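## Task

Too many spacers came off because the shaft was withdrawn too far, not only the blue one. Slide the shaft fully home into the large housing block so that all the black spacers sit on it in the gap between the two blocks. The blue spacer must stay off the shaft.

## Robot and tools

Robot: two arms, left_arm and right_arm, each with a two-finger gripper. Bases in the scene frame: left_arm at (+0.033, +0.311, 0) m, quat_wxyz (+1.000, 0, 0, -0.029); right_arm at (+0.035, -0.257, 0) m, quat_wxyz (+1.000, 0, 0, +0.013). A camera stand sits behind the arms. Loose parts may occasionally get nudged by outside forces.

Frames: the scene frame has its origin at table height, halfway between the nominal bases, +z up, +x pointing out over the table, and left_arm on the +y side (image left and right do not match the arm names). Reported end_effector_position (m) and end_effector_quat_wxyz are in this frame and may be off by a few cm. Offsets you command are along each arm's own Hand target axes: fingers point along gripper +z and open and close along its y axis. The reported position is the spot between the pads, about 1 cm behind the tips.

Row layout (used by execute_actions, move): one flat list of 14 numbers in [-1, 1] covering both arms: dx, dy, dz, rx, ry, rz, opening for left_arm, then those seven for right_arm. The first six per arm are an offset from that arm's Hand target as it stood when the action or move began, not a pose; 1.0 equals 0.6 m or 180 degrees, and rx, ry, rz form one rotation vector. Every row counts from that same start, so sending an offset again moves further. All six zeros re-request the current Hand target. opening is absolute: +1 fully open (0.094 m), -1 closed. A 0 for opening is a real command, so repeat the present opening to keep a gripper as it is.

execute_actions(actions, cameras): actions is a list of actions; each action is a table of up to 15 rows, one per 1/30 s step, with the last row held if shorter. An empty list returns images and fuller state. cameras: list of names, ["all"], or []; an unknown name voids the call.

move(target, speed, blend, opening_speed, grip_force, blocking, cameras): target is one 14-number row or a list of up to 15 rows, all offsets counted from the same starting Hand targets. speed in m/s, 0.002 to 2.9 (default 0.25; rotation capped at twice that in rad/s), one value or one per target. blend in m rounds corners of a list (0 = stop at each). opening_speed is per second on the -1..+1 scale, at least 0.2. grip_force is newtons per pad, 10 to 50, one number or one per arm; it persists, and lower values close slowly. blocking=false returns after about 0.5 s while motion continues. Paths are straight, end together, run at least 0.5 s and at most 10 s, and do not avoid obstacles or the other arm. Grippers lag and stray more at high speed or near full reach. Avoid paths passing close to an arm's own base; go around it. The result adds a move: line: done (within 10 mm and 2 degrees), off_target, moving, held, fault, plus limits such as paced (pose clipped) or held (steps withheld).

wait(seconds 0 to 10, cameras): lets time pass with last commands held; returns early if a running move finishes. stop(cameras): brakes the current move. zoom_image(camera, region): camera is cam_high, cam_left_wrist or cam_right_wrist; region [x0, y0, x1, y1] pixels, at most 504 by 504, of that camera's latest image. finished_scene(scene): ends the current scene, giving its number; irreversible.

Control notes: each step the commanded orientation is limited to 40 degrees from the measured one. Hand target is the last commanded pose after that clip. Friction and weight can leave a gripper a few cm short; a new action (even zeros) re-requests it, or add the missing distance. A blocked arm keeps pushing until commanded back past its gripper. Faster contact and targets deeper past contact press harder.

Gripping: grip_measured uses the opening scale; empty it reads up to about 2.5 mm wide; on a hard part under full squeeze it reads a little below the part size. Force rises about 1 N per 0.001 below first touch and jumps to the limit near 20 N. To release, command well above grip_measured. Use opening_speed for delicate parts.

Results: Joint positions (last value per arm is opening in m), Joint velocities (may be omitted if within noise), joint torques (include gravity, offsets and noise; first three wrap at ±28 N m), Tool commands, Hand target. Joint ranges (rad): waist -2.618 to 3.054, shoulder 0 to 3.142, elbow 0 to 3.142 (straight 2.901), wrist pitch and yaw ±1.571, wrist roll ±2.094.

Cameras: cam_high, cam_left_wrist, cam_right_wrist, each 896x504.

Avoid: dropping parts or releasing them while moving, letting anything leave the table, hard impacts on fixed or heavy objects, pressing or hitting the two arms together (a gripper closing on the other's fingers counts), strain on wrist camera cables, and long holding or straining that heats motors (MOTOR HOT at 75 °C, fault and fold at 90 °C). The goal must hold once the robot lets go.

Each tool is called after ">>>" as a command line: name --argument value for each argument, lists and objects as JSON in quotes; but a table of rows of numbers goes row by row, as --pt "numbers of a row", without its own name.

## Session

>>> execute_actions --actions '[]'

Scene clock: 0.00 s.
left_arm: end_effector_position=(+0.3972, +0.2062, +0.1039) grip_measured=+1.000 end_effector_quat_wxyz=(+0.645, +0.055, +0.759, -0.068) | right_arm: end_effector_position=(+0.4478, -0.3335, +0.0963) grip_measured=+1.000 end_effector_quat_wxyz=(+0.572, -0.066, +0.786, -0.224)
Joint positions: left_arm=[-0.317 1.674 0.209 1.303 -0.197 -0.064 0.094] | right_arm=[-0.138 1.716 0.403 1.061 0.173 -0.413 0.094]
Joint velocities: within noise
Joint torques (N m): no reading
Heat: left arm: 37 °C; right arm: 38 °C.
Hand target: left_arm +0.3988, +0.2057, +0.1087; +0.651, +0.053, +0.754, -0.069 | right_arm +0.4486, -0.3336, +0.0979; +0.573, -0.064, +0.786, -0.224
Tool commands: left_gripper/opening=+1.0 right_gripper/opening=+1.0

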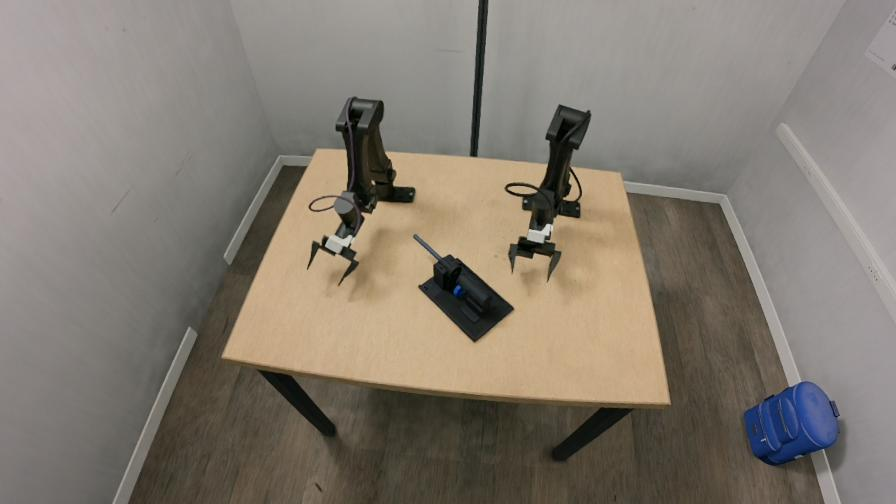

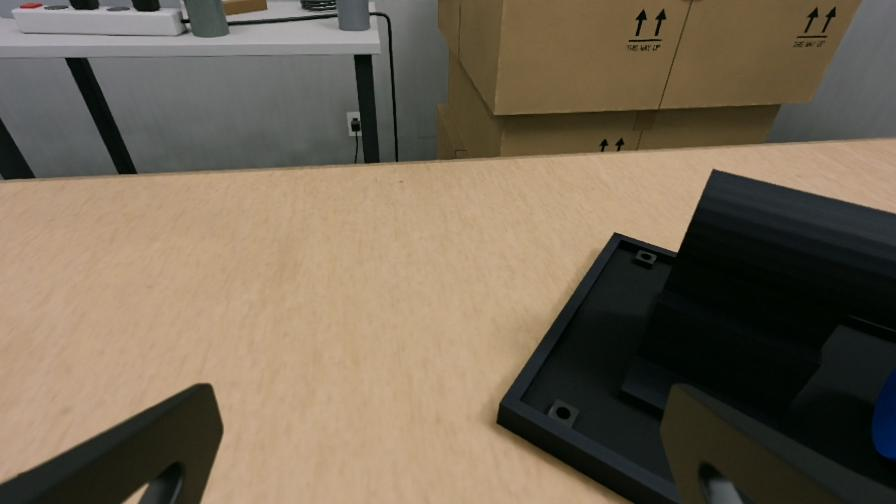

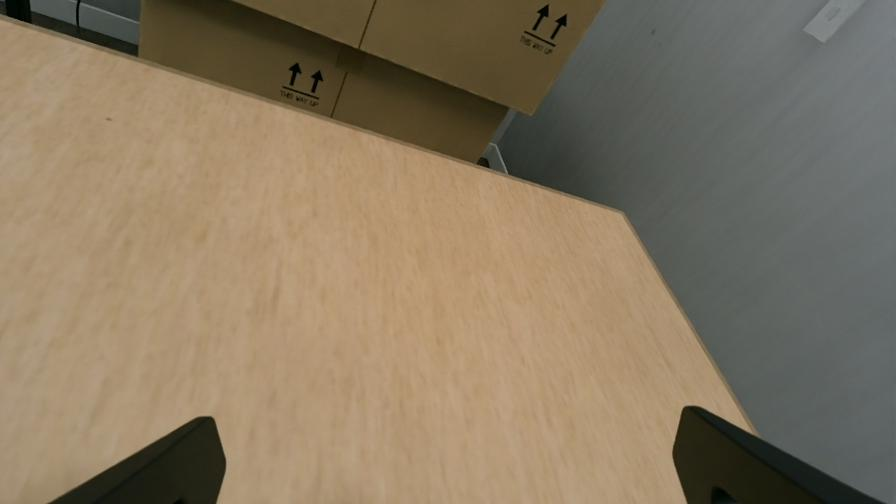

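>>> zoom_image --camera "cam_high" --region '[390, 220, 540, 350]'

>>> zoom_image --camera "cam_left_wrist" --region '[480, 120, 896, 504]'

Scaled by 3.360 from the camera's 896x504 image, which has a finer 1280x720 frame.

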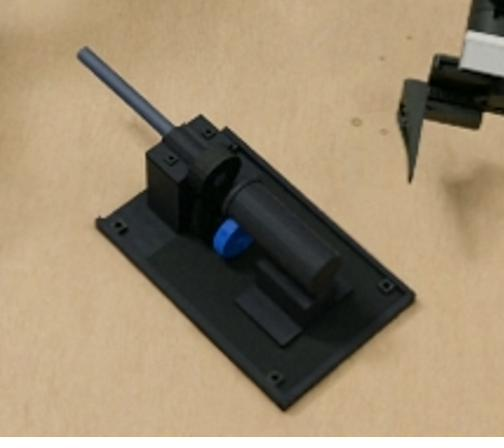

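Scaled by 1.212 from the camera's 896x504 image, which has a finer 1280x720 frame.

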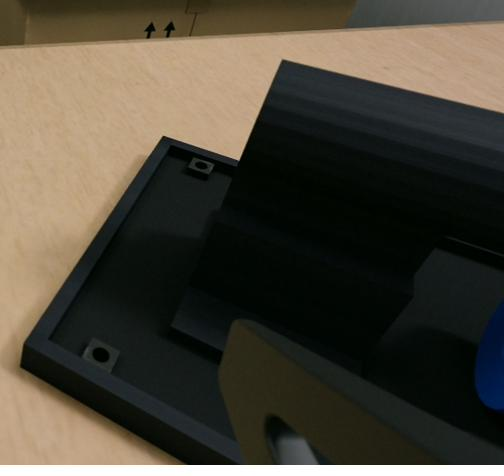

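>>> move --target '[-0.269,-0.116,-0.104,0,0.25,0,1,0,0,0,0,0,0,1]' --cameras '["all"]'

Scene clock: 38.13 s.
left_arm: end_effector_position=(+0.3480, +0.1524, +0.2686) grip_measured=+1.000 end_effector_quat_wxyz=(+0.303, +0.079, +0.949, -0.037) | right_arm: end_effector_position=(+0.4478, -0.3335, +0.0963) grip_measured=+1.000 end_effector_quat_wxyz=(+0.572, -0.066, +0.786, -0.224)
Joint positions: left_arm=[-0.519 1.417 1.56 -1.126 -0.213 -0.347 0.094] | right_arm=[-0.138 1.716 0.403 1.061 0.173 -0.413 0.094]
Joint torques (N m): left_arm=[-0.36 -5 10.09 1.02 -0.1 -0.12] | right_arm=[-0.02 -5.22 4.3 1.68 0.03 -0.02]
Heat: left arm: 45 °C; right arm: 41 °C.
Hand target: left_arm +0.3500, +0.1495, +0.2797; +0.312, +0.076, +0.946, -0.044 | right_arm +0.4486, -0.3336, +0.0979; +0.573, -0.064, +0.786, -0.224
Off the commanded pose: left_arm 0.012 m, 1 deg | right_arm 0.002 m, 0 deg.
move: off_target (left_arm)

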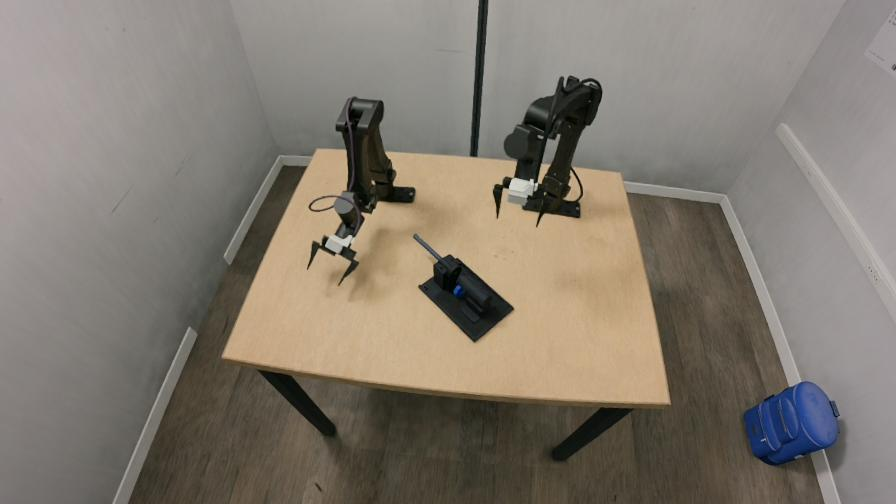

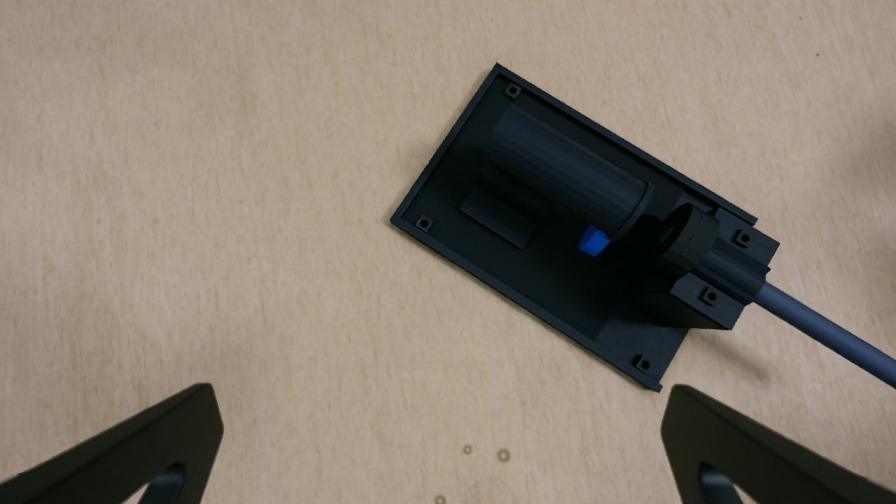

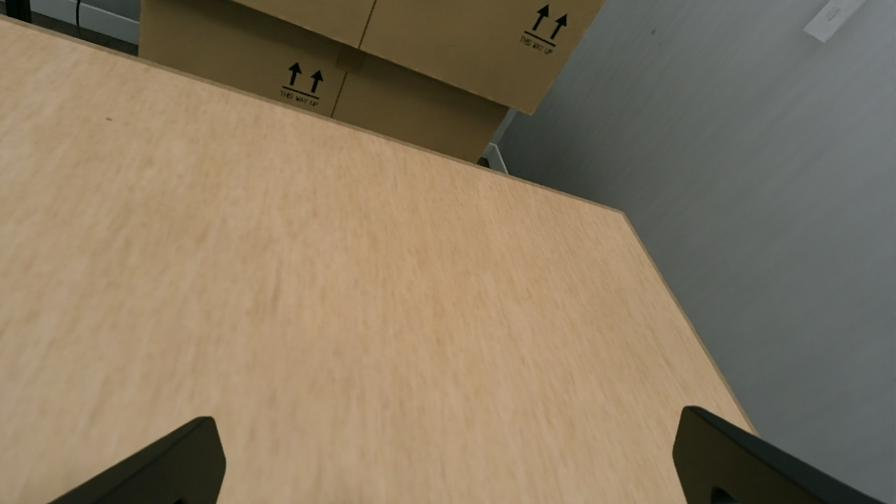

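>>> zoom_image --camera "cam_left_wrist" --region '[380, 50, 800, 400]'

>>> zoom_image --camera "cam_left_wrist" --region '[540, 180, 740, 330]'

Scaled by 1.200 from the camera's 896x504 image, which has a finer 1280x720 frame.

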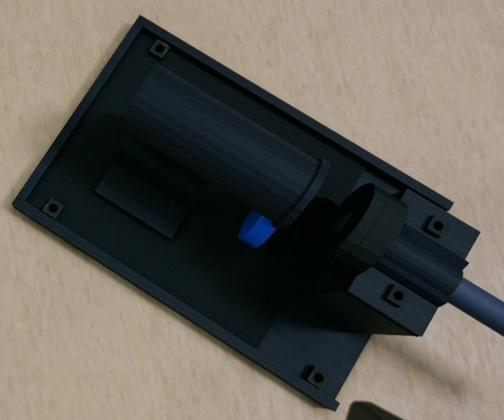

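Scaled by 2.520 from the camera's 896x504 image, which has a finer 1280x720 frame.

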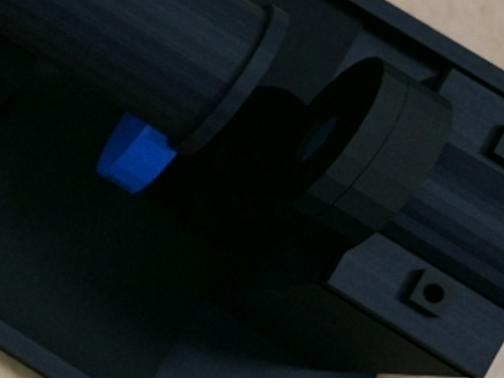

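>>> move --target '[0.219,-0.128,0.175,0.144,-0.221,0.106,1,0,0,0,0,0,0,1]' --cameras '["all"]'

Scene clock: 116.67 s.
left_arm: end_effector_position=(+0.2970, +0.0739, +0.1225) grip_measured=+1.000 end_effector_quat_wxyz=(+0.588, +0.269, +0.730, -0.222) | right_arm: end_effector_position=(+0.4478, -0.3335, +0.0963) grip_measured=+1.000 end_effector_quat_wxyz=(+0.572, -0.066, +0.786, -0.224)
Joint positions: left_arm=[-0.697 1.319 0.17 0.937 -0.04 -0.018 0.094] | right_arm=[-0.138 1.716 0.403 1.061 0.173 -0.413 0.094]
Joint torques (N m): left_arm=[0.05 -2.7 4.21 1.91 0.07 0.12] | right_arm=[-0.01 -5.19 4.29 1.69 0.03 -0.02]
Heat: left arm: 43 °C; right arm: 40 °C.
Hand target: left_arm +0.2939, +0.0755, +0.1197; +0.590, +0.274, +0.727, -0.221 | right_arm +0.4486, -0.3336, +0.0979; +0.573, -0.064, +0.786, -0.224
Off the commanded pose: left_arm 0.004 m, 1 deg | right_arm 0.002 m, 0 deg.
move: done

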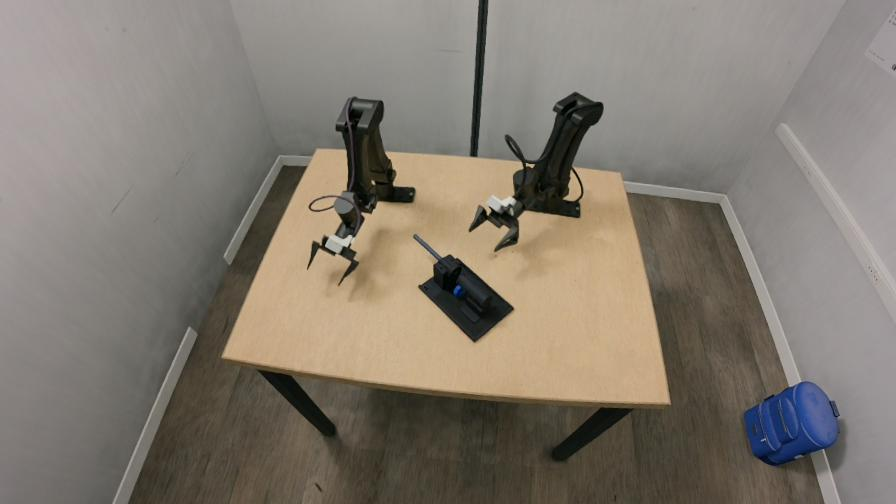

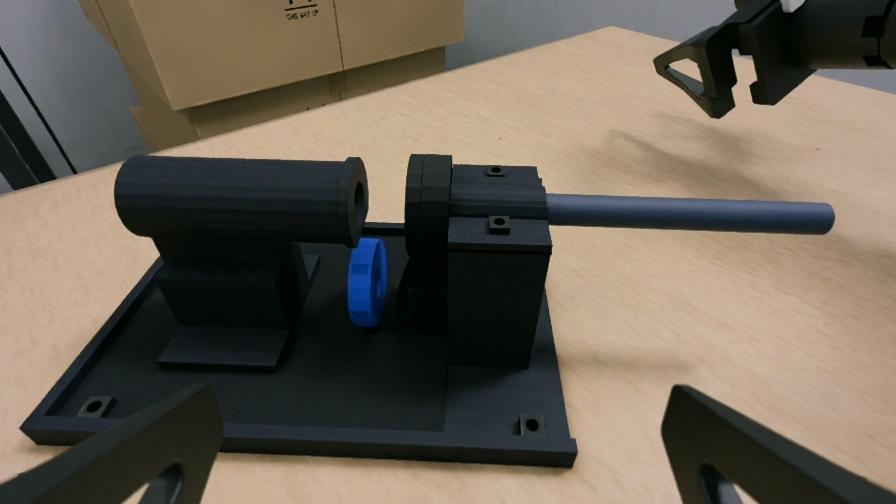

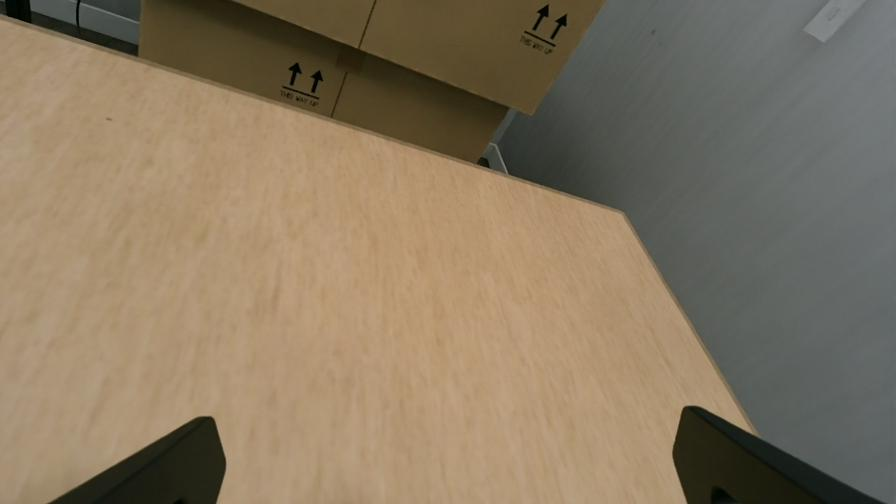

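>>> zoom_image --camera "cam_left_wrist" --region '[300, 140, 600, 380]'

>>> zoom_image --camera "cam_left_wrist" --region '[330, 210, 470, 350]'

Scaled by 1.680 from the camera's 896x504 image, which has a finer 1280x720 frame.

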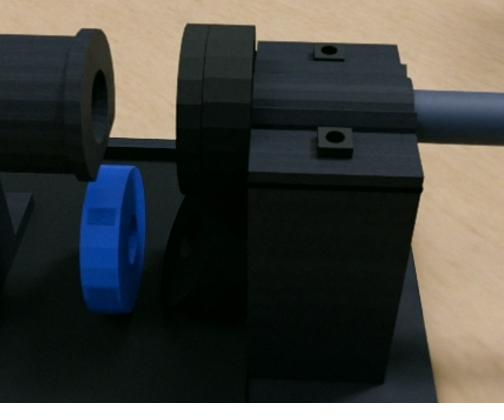

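Scaled by 3.600 from the camera's 896x504 image, which has a finer 1280x720 frame.

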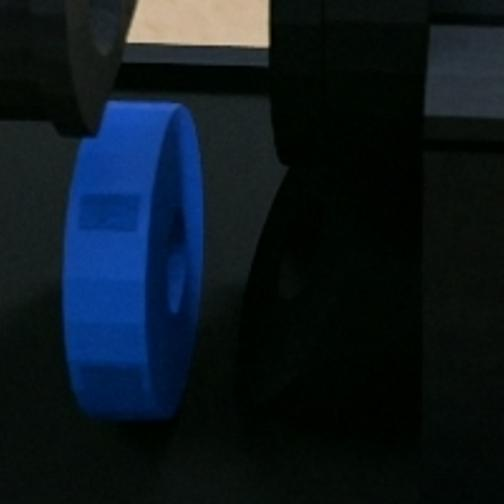

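>>> move --target '[0.034,0.139,0.079,0.186,-0.0375,0.027,1,0,0,0,0,0,0,1]' --cameras '["cam_left_wrist","cam_high"]'

>>> zoom_image --camera "cam_left_wrist" --region '[300, 100, 700, 400]'

Scene clock: 197.53 s.
left_arm: end_effector_position=(+0.3775, +0.1114, +0.0886) grip_measured=+1.000 end_effector_quat_wxyz=(+0.529, +0.436, +0.598, -0.416) | right_arm: end_effector_position=(+0.4478, -0.3335, +0.0963) grip_measured=+1.000 end_effector_quat_wxyz=(+0.572, -0.066, +0.786, -0.224)
Joint positions: left_arm=[-0.034 2.013 0.592 1.161 1.193 0.207 0.094] | right_arm=[-0.138 1.716 0.403 1.061 0.173 -0.413 0.094]
Joint torques (N m): left_arm=[0.1 -7.02 5.68 1.37 0.32 0.26] | right_arm=[-0.01 -5.2 4.29 1.68 0.03 -0.01]
Heat: left arm: 49 °C; right arm: 39 °C.
Hand target: left_arm +0.3807, +0.1105, +0.0901; +0.536, +0.449, +0.585, -0.412 | right_arm +0.4486, -0.3336, +0.0979; +0.573, -0.064, +0.786, -0.224
Off the commanded pose: left_arm 0.004 m, 2 deg | right_arm 0.002 m, 0 deg.
move: done
Images, in order (width x height): cam_high 896x504, cam_left_wrist 896x504.

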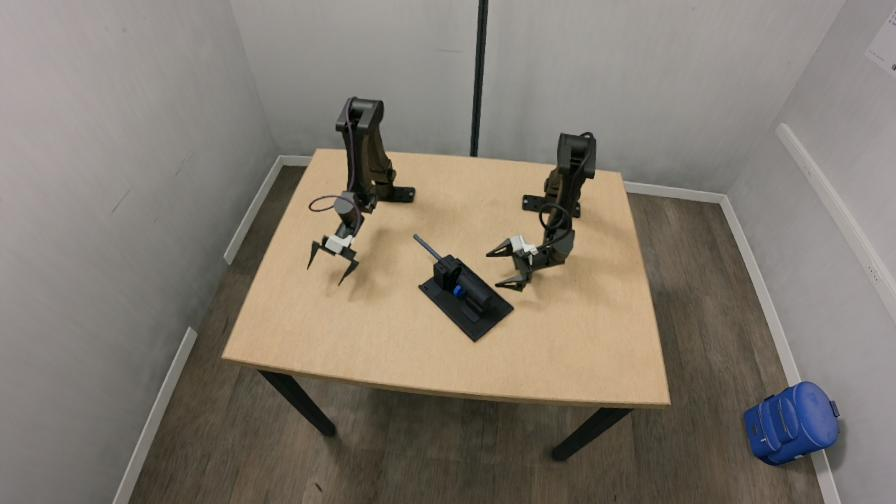

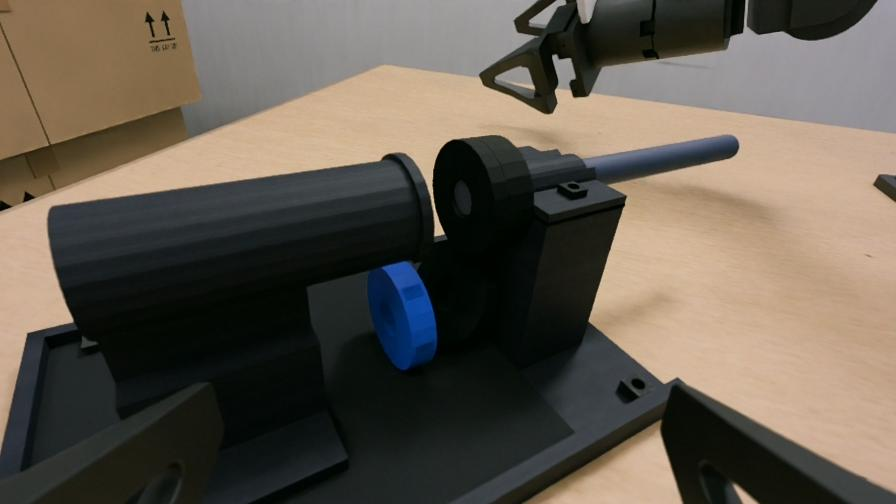

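Scaled by 1.260 from the camera's 896x504 image, which has a finer 1280x720 frame.

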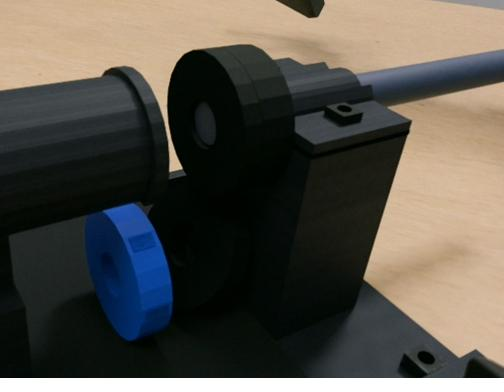

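>>> zoom_image --camera "cam_left_wrist" --region '[380, 200, 560, 380]'

>>> zoom_image --camera "cam_left_wrist" --region '[420, 120, 560, 260]'

Scaled by 2.800 from the camera's 896x504 image, which has a finer 1280x720 frame.

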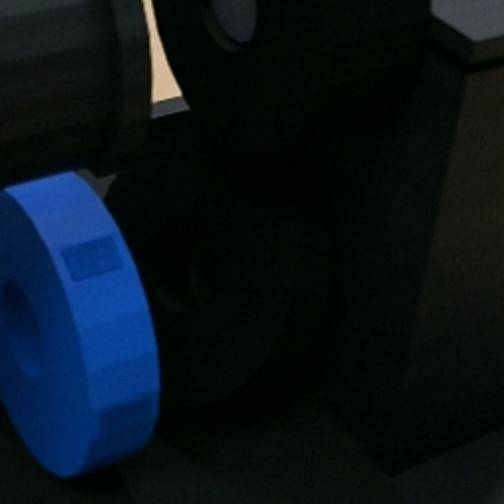

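Scaled by 3.600 from the camera's 896x504 image, which has a finer 1280x720 frame.

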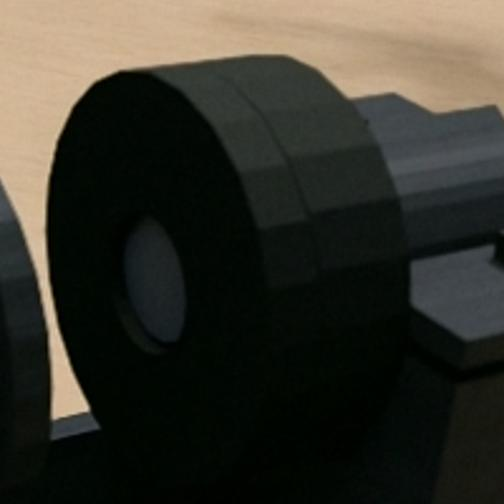

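>>> zoom_image --camera "cam_left_wrist" --region '[460, 0, 760, 120]'

>>> zoom_image --camera "cam_high" --region '[470, 210, 590, 310]'

Scaled by 1.680 from the camera's 896x504 image, which has a finer 1280x720 frame.

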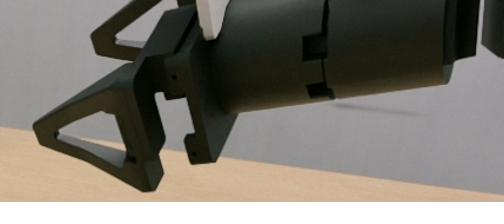

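Scaled by 4.200 from the camera's 896x504 image, which has a finer 1280x720 frame.

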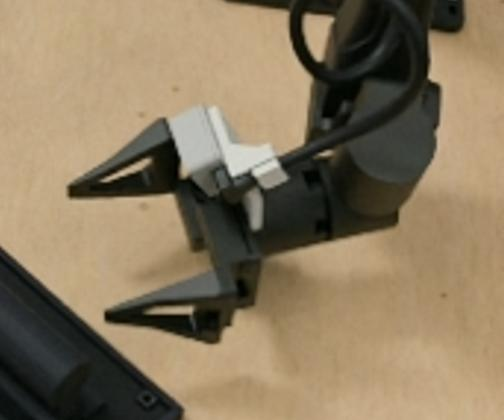

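>>> move --target '[0,0,0,0,0,0,-0.9,0,0,0,0,0,0,1]' --cameras '["cam_left_wrist"]' --opening_speed 1.5

Scene clock: 371.47 s.
left_arm: end_effector_position=(+0.3773, +0.1113, +0.0886) grip_measured=-0.898 end_effector_quat_wxyz=(+0.528, +0.436, +0.598, -0.416) | right_arm: end_effector_position=(+0.4478, -0.3335, +0.0963) grip_measured=+1.000 end_effector_quat_wxyz=(+0.572, -0.066, +0.786, -0.224)
Joint positions: left_arm=[-0.034 2.013 0.592 1.16 1.194 0.207 0.005] | right_arm=[-0.138 1.716 0.403 1.061 0.173 -0.413 0.094]
Joint torques (N m): left_arm=[0.1 -7.04 5.67 1.37 0.31 0.25] | right_arm=[-0.01 -5.19 4.29 1.69 0.04 -0.02]
Heat: left arm: 42 °C; right arm: 38 °C.
Hand target: left_arm +0.3807, +0.1105, +0.0901; +0.536, +0.449, +0.585, -0.412 | right_arm +0.4486, -0.3336, +0.0979; +0.573, -0.064, +0.786, -0.224
Off the commanded pose: left_arm 0.004 m, 2 deg | right_arm 0.002 m, 0 deg.
move: done
Images, in order (width x height): cam_left_wrist 896x504.

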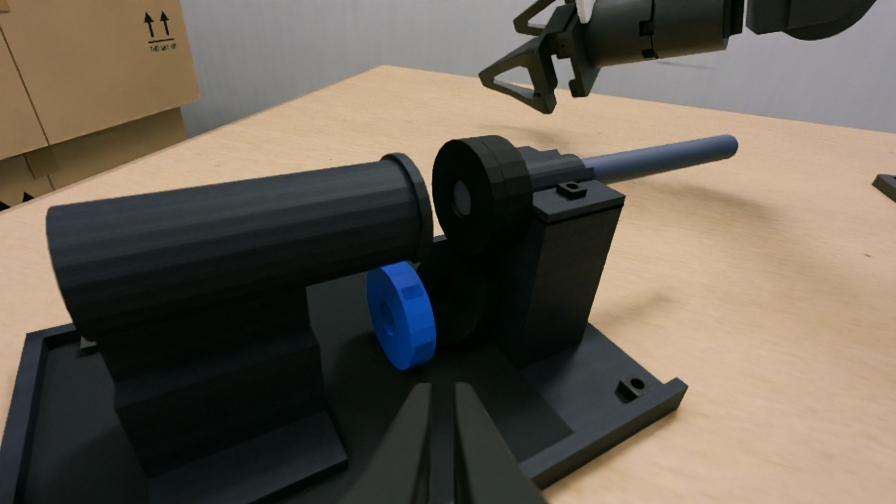

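>>> move --target '[-0.004,-0.109,0.0895,-0.2416,0.1836,-0.0997,-0.574,0,0,0,0,0,0,1]' --cameras '["cam_left_wrist","cam_high"]' --speed 0.15

>>> zoom_image --camera "cam_left_wrist" --region '[340, 150, 560, 350]'

Scene clock: 484.87 s.
left_arm: end_effector_position=(+0.3240, +0.0491, +0.0767) grip_measured=-0.576 end_effector_quat_wxyz=(+0.397, +0.233, +0.882, -0.101) | right_arm: end_effector_position=(+0.4478, -0.3335, +0.0963) grip_measured=+1.000 end_effector_quat_wxyz=(+0.572, -0.066, +0.786, -0.224)
Joint positions: left_arm=[-0.795 1.489 0.675 0.056 -0.257 -0.227 0.02] | right_arm=[-0.138 1.716 0.403 1.061 0.173 -0.413 0.094]
Joint torques (N m): left_arm=[-0.36 -5.3 9.55 1.35 -0.2 -0.12] | right_arm=[-0.01 -5.22 4.3 1.69 0.03 -0.02]
Heat: left arm: 41 °C; right arm: 38 °C.
Hand target: left_arm +0.3313, +0.0418, +0.0879; +0.410, +0.225, +0.878, -0.105 | right_arm +0.4486, -0.3336, +0.0979; +0.573, -0.064, +0.786, -0.224
Off the commanded pose: left_arm 0.015 m, 2 deg | right_arm 0.002 m, 0 deg.
move: off_target (left_arm)
Images, in order (width x height): cam_high 896x504, cam_left_wrist 896x504.

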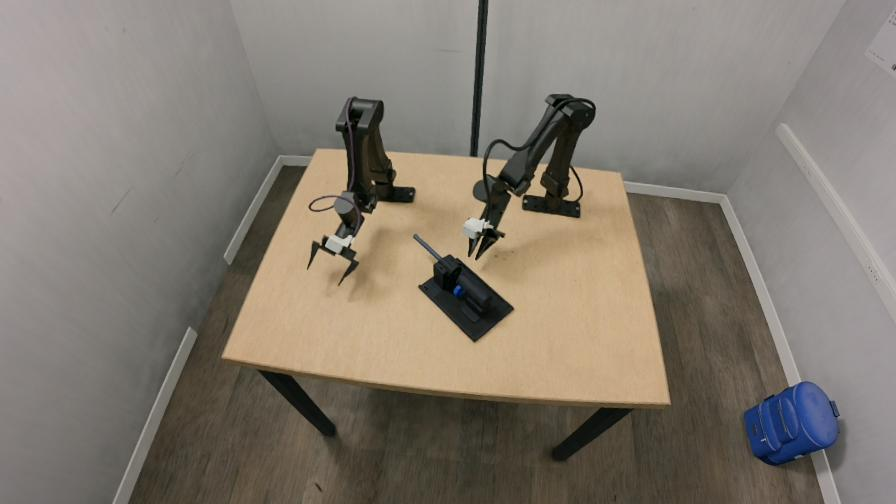

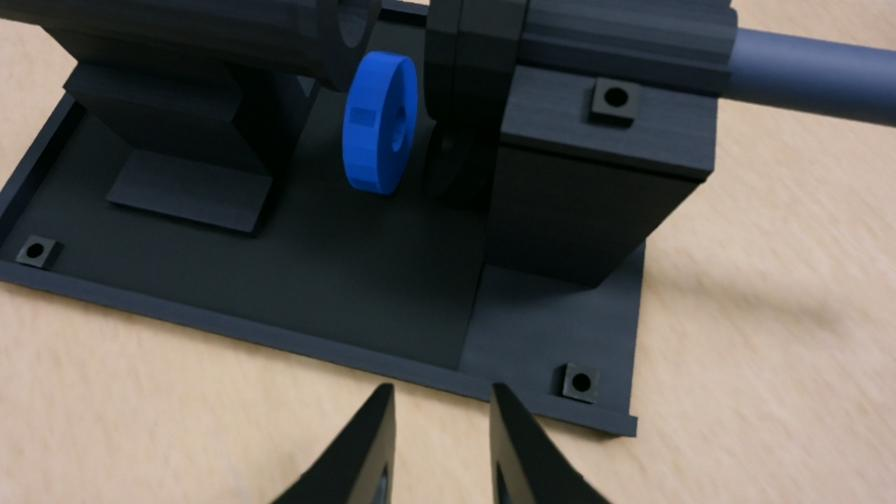

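Scaled by 2.291 from the camera's 896x504 image, which has a finer 1280x720 frame.

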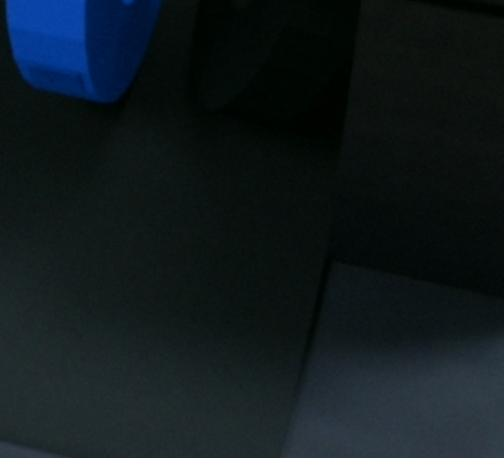

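>>> zoom_image --camera "cam_left_wrist" --region '[390, 100, 530, 220]'

>>> zoom_image --camera "cam_left_wrist" --region '[410, 110, 500, 210]'

Scaled by 3.600 from the camera's 896x504 image, which has a finer 1280x720 frame.

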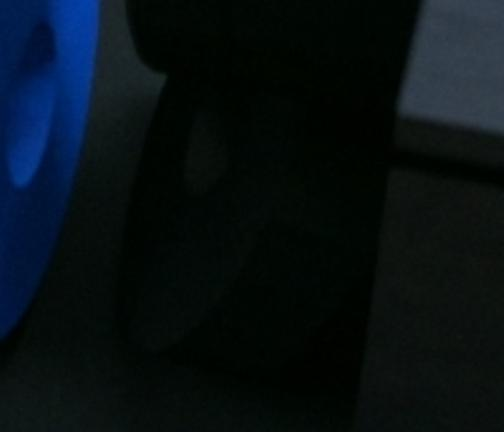

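Scaled by 5.040 from the camera's 896x504 image, which has a finer 1280x720 frame.

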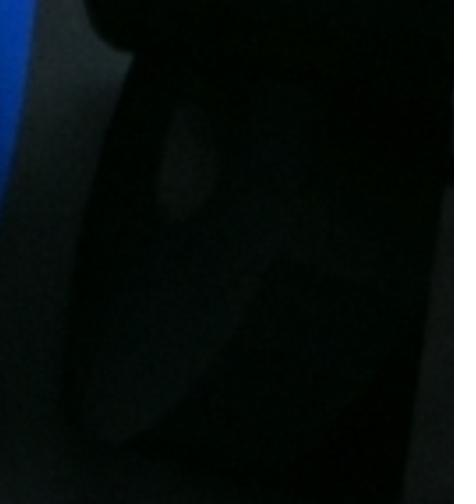

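>>> move --target '[-0.0275,0.0727,0.0507,0.0637,0.0003,0.0533,-0.55,0,0,0,0,0,0,1]' --cameras '["cam_left_wrist"]' --speed 0.12

Scene clock: 615.37 s.
left_arm: end_effector_position=(+0.3689, +0.0719, +0.0670) grip_measured=-0.552 end_effector_quat_wxyz=(+0.370, +0.335, +0.853, -0.152) | right_arm: end_effector_position=(+0.4478, -0.3335, +0.0963) grip_measured=+1.000 end_effector_quat_wxyz=(+0.572, -0.066, +0.786, -0.224)
Joint positions: left_arm=[-0.496 1.586 0.735 0.091 0.153 0.129 0.021] | right_arm=[-0.138 1.716 0.403 1.061 0.173 -0.413 0.094]
Joint torques (N m): left_arm=[0.28 -5.91 9.58 1.55 0.11 0.09] | right_arm=[-0.02 -5.22 4.29 1.68 0.03 -0.02]
Heat: left arm: 40 °C; right arm: 38 °C.
Hand target: left_arm +0.3820, +0.0636, +0.0810; +0.392, +0.337, +0.841, -0.157 | right_arm +0.4486, -0.3336, +0.0979; +0.573, -0.064, +0.786, -0.224
Off the commanded pose: left_arm 0.021 m, 3 deg | right_arm 0.002 m, 0 deg.
move: off_target (left_arm)
Images, in order (width x height): cam_left_wrist 896x504.

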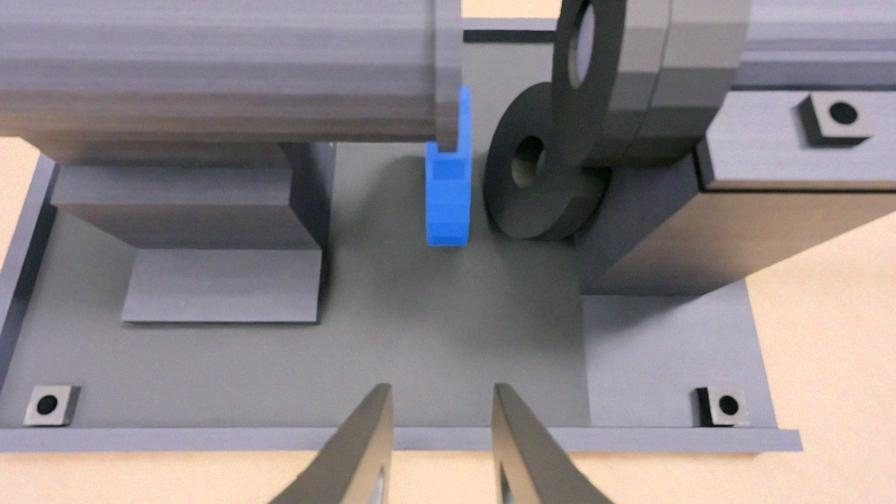

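>>> zoom_image --camera "cam_left_wrist" --region '[400, 0, 760, 300]'

Scaled by 1.400 from the camera's 896x504 image, which has a finer 1280x720 frame.

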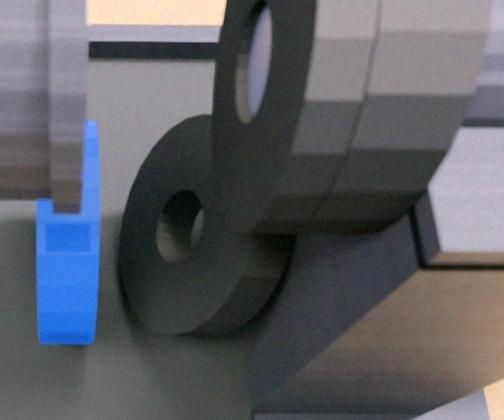

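>>> move --target '[-0.0195,0,0.0572,0,0,0,-0.6,0,0,0,0,0,0,1]' --cameras '["cam_left_wrist"]' --speed 0.1

Scene clock: 658.27 s.
left_arm: end_effector_position=(+0.3937, +0.0506, +0.0546) grip_measured=-0.598 end_effector_quat_wxyz=(+0.369, +0.340, +0.852, -0.153) | right_arm: end_effector_position=(+0.4478, -0.3335, +0.0963) grip_measured=+1.000 end_effector_quat_wxyz=(+0.572, -0.066, +0.786, -0.224)
Joint positions: left_arm=[-0.509 1.734 0.842 0.133 0.149 0.127 0.019] | right_arm=[-0.138 1.716 0.403 1.061 0.173 -0.413 0.094]
Joint torques (N m): left_arm=[-0.44 -7.16 9.33 1.58 0.03 -0.08] | right_arm=[-0.02 -5.2 4.29 1.68 0.03 -0.01]
Heat: left arm: 44 °C; right arm: 38 °C.
Hand target: left_arm +0.4065, +0.0404, +0.0678; +0.392, +0.337, +0.841, -0.157 | right_arm +0.4486, -0.3336, +0.0979; +0.573, -0.064, +0.786, -0.224
Off the commanded pose: left_arm 0.021 m, 3 deg | right_arm 0.002 m, 0 deg.
move: off_target (left_arm)
Images, in order (width x height): cam_left_wrist 896x504.

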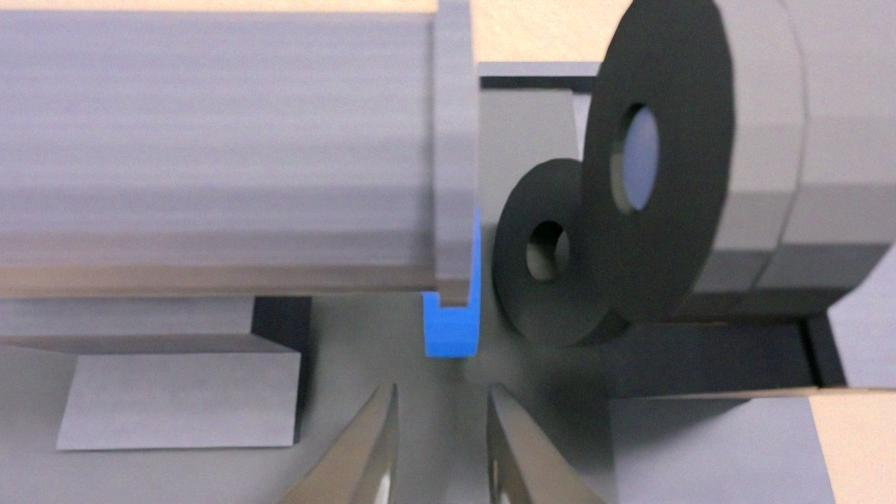

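>>> move --target '[0.007,-0.0057,0.053,0,0,0,-0.6,0,0,0,0,0,0,1]' --cameras '["cam_left_wrist"]' --speed 0.08

Scene clock: 675.57 s.
left_arm: end_effector_position=(+0.4087, +0.0328, +0.0346) grip_measured=-0.598 end_effector_quat_wxyz=(+0.373, +0.340, +0.850, -0.153) | right_arm: end_effector_position=(+0.4478, -0.3335, +0.0963) grip_measured=+1.000 end_effector_quat_wxyz=(+0.572, -0.066, +0.786, -0.224)
Joint positions: left_arm=[-0.53 1.86 0.895 0.215 0.134 0.114 0.019] | right_arm=[-0.138 1.716 0.403 1.061 0.173 -0.413 0.094]
Joint torques (N m): left_arm=[-0.5 -7.86 8.8 1.59 0.02 -0.07] | right_arm=[-0.02 -5.19 4.3 1.69 0.04 -0.02]
Heat: left arm: 45 °C; right arm: 38 °C.
Hand target: left_arm +0.4198, +0.0229, +0.0443; +0.392, +0.337, +0.841, -0.157 | right_arm +0.4486, -0.3336, +0.0979; +0.573, -0.064, +0.786, -0.224
Off the commanded pose: left_arm 0.018 m, 2 deg | right_arm 0.002 m, 0 deg.
move: off_target (left_arm)
Images, in order (width x height): cam_left_wrist 896x504.

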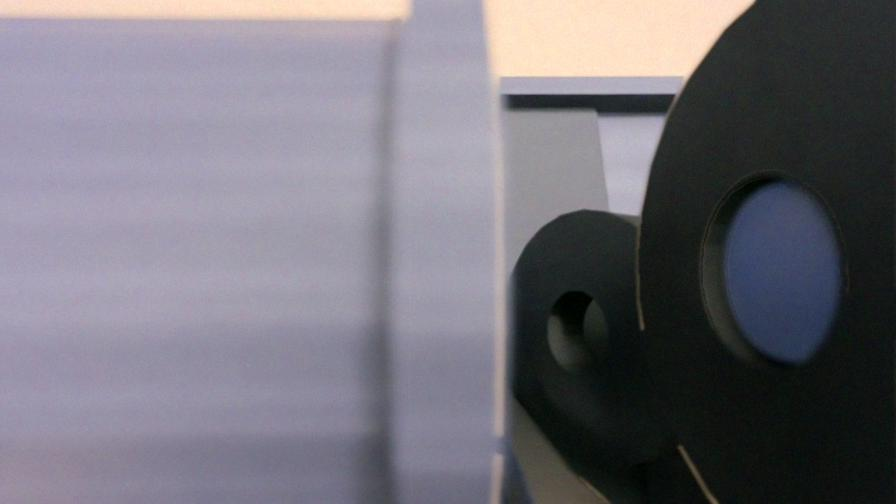

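>>> move --target '[0,0,0,0,0,0,-0.9,0,0,0,0,0,0,1]' --cameras '["cam_left_wrist"]' --opening_speed 0.4 --speed 0.05 --grip_force 30

Scene clock: 690.37 s.
left_arm: end_effector_position=(+0.4089, +0.0329, +0.0347) grip_measured=-0.787 end_effector_quat_wxyz=(+0.373, +0.339, +0.850, -0.153) | right_arm: end_effector_position=(+0.4478, -0.3335, +0.0963) grip_measured=+1.000 end_effector_quat_wxyz=(+0.572, -0.066, +0.786, -0.224)
Joint positions: left_arm=[-0.53 1.86 0.895 0.216 0.132 0.113 0.01] | right_arm=[-0.138 1.716 0.403 1.061 0.173 -0.413 0.094]
Joint torques (N m): left_arm=[-0.5 -7.82 8.81 1.59 0.03 -0.08] | right_arm=[-0.02 -5.22 4.3 1.68 0.03 -0.02]
Heat: left arm: 44 °C; right arm: 38 °C.
Hand target: left_arm +0.4198, +0.0229, +0.0444; +0.392, +0.337, +0.841, -0.157 | right_arm +0.4486, -0.3336, +0.0979; +0.573, -0.064, +0.786, -0.224
Off the commanded pose: left_arm 0.018 m, 2 deg | right_arm 0.002 m, 0 deg.
grip_force (N): 30, 30
move: off_target (left_arm)
Images, in order (width x height): cam_left_wrist 896x504.

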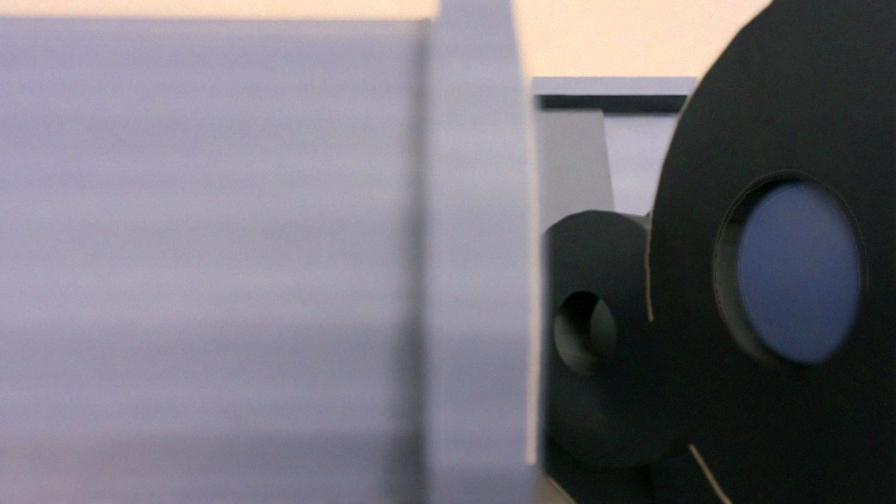

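>>> move --pt "0.0218 0 -0.0468 0 0 0 -0.9 0 0 0 0 0 0 1" --pt "-0.01 0 -0.1383 0 0 0 -0.9 0 0 0 0 0 0 1" --cameras '["all"]' --blend 0.01 --speed 0.1

Scene clock: 720.83 s.
left_arm: end_effector_position=(+0.3757, +0.0637, +0.0934) grip_measured=-0.787 end_effector_quat_wxyz=(+0.381, +0.335, +0.848, -0.154) | right_arm: end_effector_position=(+0.4478, -0.3335, +0.0963) grip_measured=+1.000 end_effector_quat_wxyz=(+0.572, -0.066, +0.786, -0.224)
Joint positions: left_arm=[-0.507 1.556 0.808 0.015 0.147 0.123 0.01] | right_arm=[-0.138 1.716 0.403 1.061 0.173 -0.413 0.094]
Joint torques (N m): left_arm=[0.43 -8.87 6.74 1.42 0.14 0.08] | right_arm=[-0.02 -5.2 4.27 1.68 0.04 -0.01]
Heat: left arm: 43 °C; right arm: 38 °C.
Hand target: left_arm +0.3766, +0.0641, +0.1022; +0.392, +0.337, +0.841, -0.157 | right_arm +0.4486, -0.3336, +0.0979; +0.573, -0.064, +0.786, -0.224
Off the commanded pose: left_arm 0.009 m, 2 deg | right_arm 0.002 m, 0 deg.
grip_force (N): 30, 30
move: done

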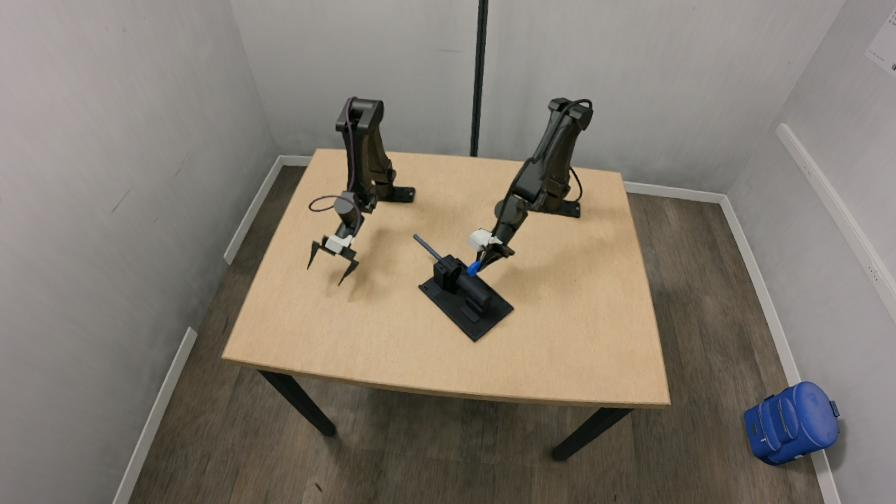

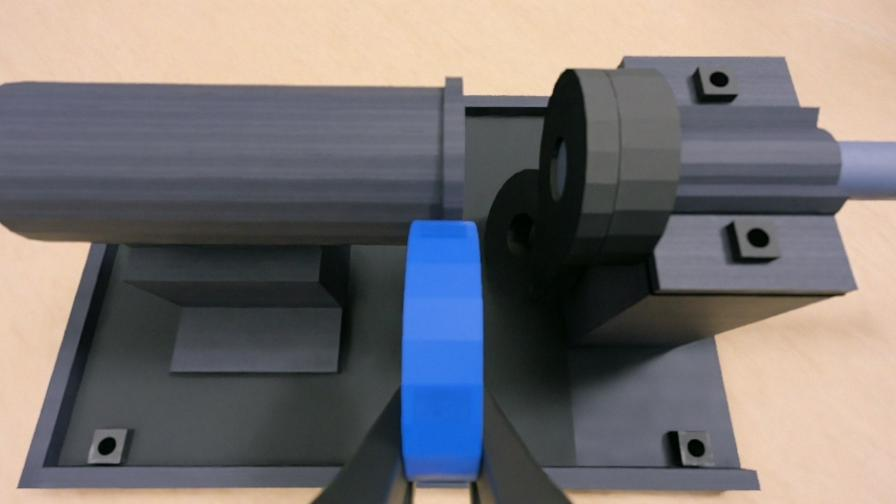

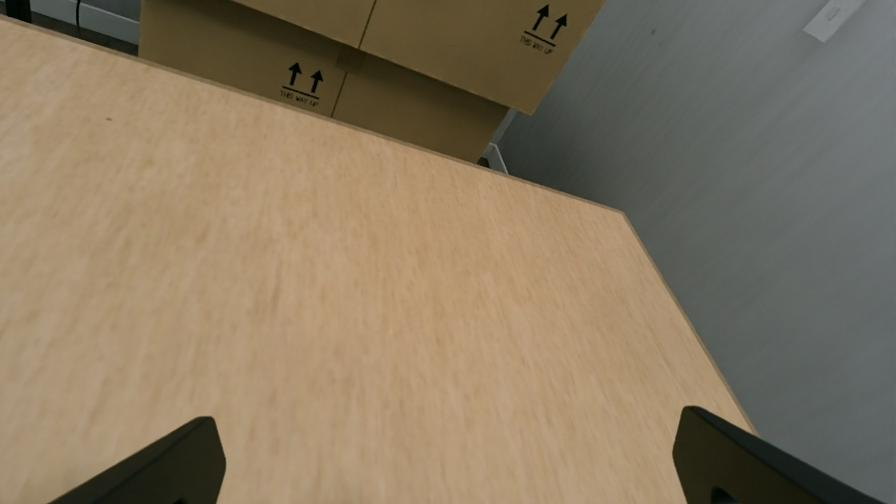

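>>> move --target '[0.1153,0.1983,-0.1705,-0.135,0,-0.113,-0.9,0,0,0,0,0,0,1]' --cameras '["cam_left_wrist"]' --speed 0.2

Scene clock: 730.50 s.
left_arm: end_effector_position=(+0.3731, +0.2314, +0.1149) grip_measured=-0.787 end_effector_quat_wxyz=(+0.417, +0.102, +0.902, -0.046) | right_arm: end_effector_position=(+0.4478, -0.3335, +0.0963) grip_measured=+1.000 end_effector_quat_wxyz=(+0.572, -0.066, +0.786, -0.224)
Joint positions: left_arm=[-0.181 1.186 0.598 -0.118 -0.014 -0.009 0.01] | right_arm=[-0.138 1.716 0.403 1.061 0.173 -0.413 0.094]
Joint torques (N m): left_arm=[0.38 -5.57 5.97 1.45 -0.06 -0.1] | right_arm=[-0.02 -5.19 4.3 1.68 0.03 -0.01]
Heat: left arm: 43 °C; right arm: 38 °C.
Hand target: left_arm +0.3700, +0.2350, +0.1150; +0.420, +0.095, +0.901, -0.044 | right_arm +0.4486, -0.3336, +0.0979; +0.573, -0.064, +0.786, -0.224
Off the commanded pose: left_arm 0.005 m, 1 deg | right_arm 0.002 m, 0 deg.
grip_force (N): 30, 30
move: done
Images, in order (width x height): cam_left_wrist 896x504.

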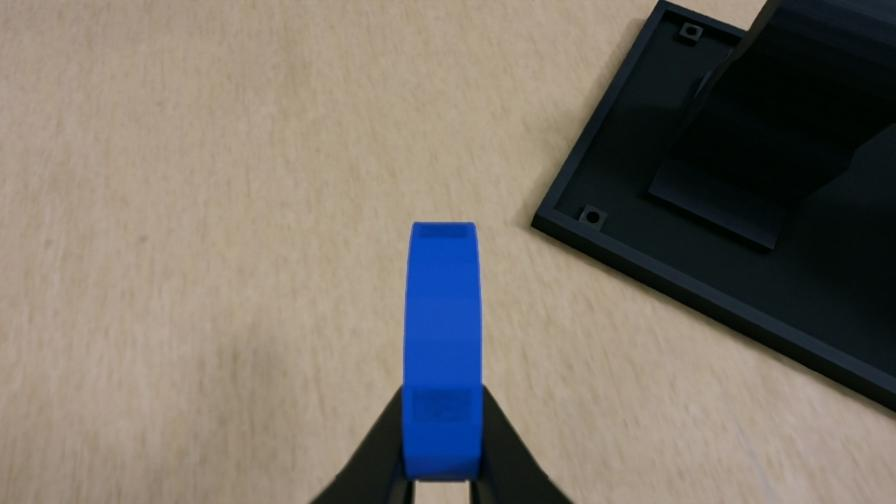

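>>> move --target '[0.0983,0,0.0825,0,0,0,-0.9,0,0,0,0,0,0,1]' --cameras '["cam_left_wrist"]' --speed 0.1

Scene clock: 736.90 s.
left_arm: end_effector_position=(+0.3688, +0.2324, +0.0395) grip_measured=-0.787 end_effector_quat_wxyz=(+0.414, +0.101, +0.903, -0.046) | right_arm: end_effector_position=(+0.4478, -0.3335, +0.0963) grip_measured=+1.000 end_effector_quat_wxyz=(+0.572, -0.066, +0.786, -0.224)
Joint positions: left_arm=[-0.181 1.392 0.384 0.297 -0.014 -0.01 0.01] | right_arm=[-0.138 1.716 0.403 1.061 0.173 -0.413 0.094]
Joint torques (N m): left_arm=[0.43 -3.43 4.98 1.68 -0.06 -0.09] | right_arm=[-0.01 -5.2 4.29 1.69 0.04 -0.01]
Heat: left arm: 43 °C; right arm: 38 °C.
Hand target: left_arm +0.3699, +0.2351, +0.0380; +0.420, +0.095, +0.901, -0.044 | right_arm +0.4486, -0.3336, +0.0979; +0.573, -0.064, +0.786, -0.224
Off the commanded pose: left_arm 0.003 m, 1 deg | right_arm 0.002 m, 0 deg.
grip_force (N): 30, 30
move: done
Images, in order (width x height): cam_left_wrist 896x504.

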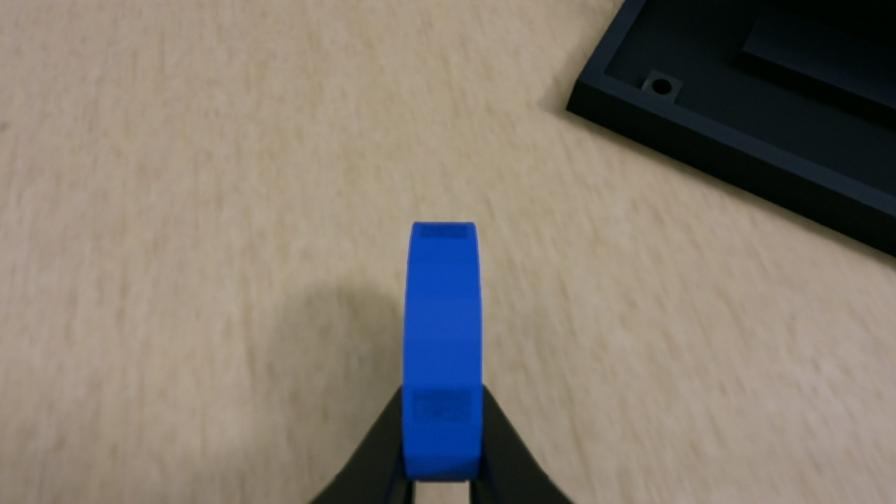

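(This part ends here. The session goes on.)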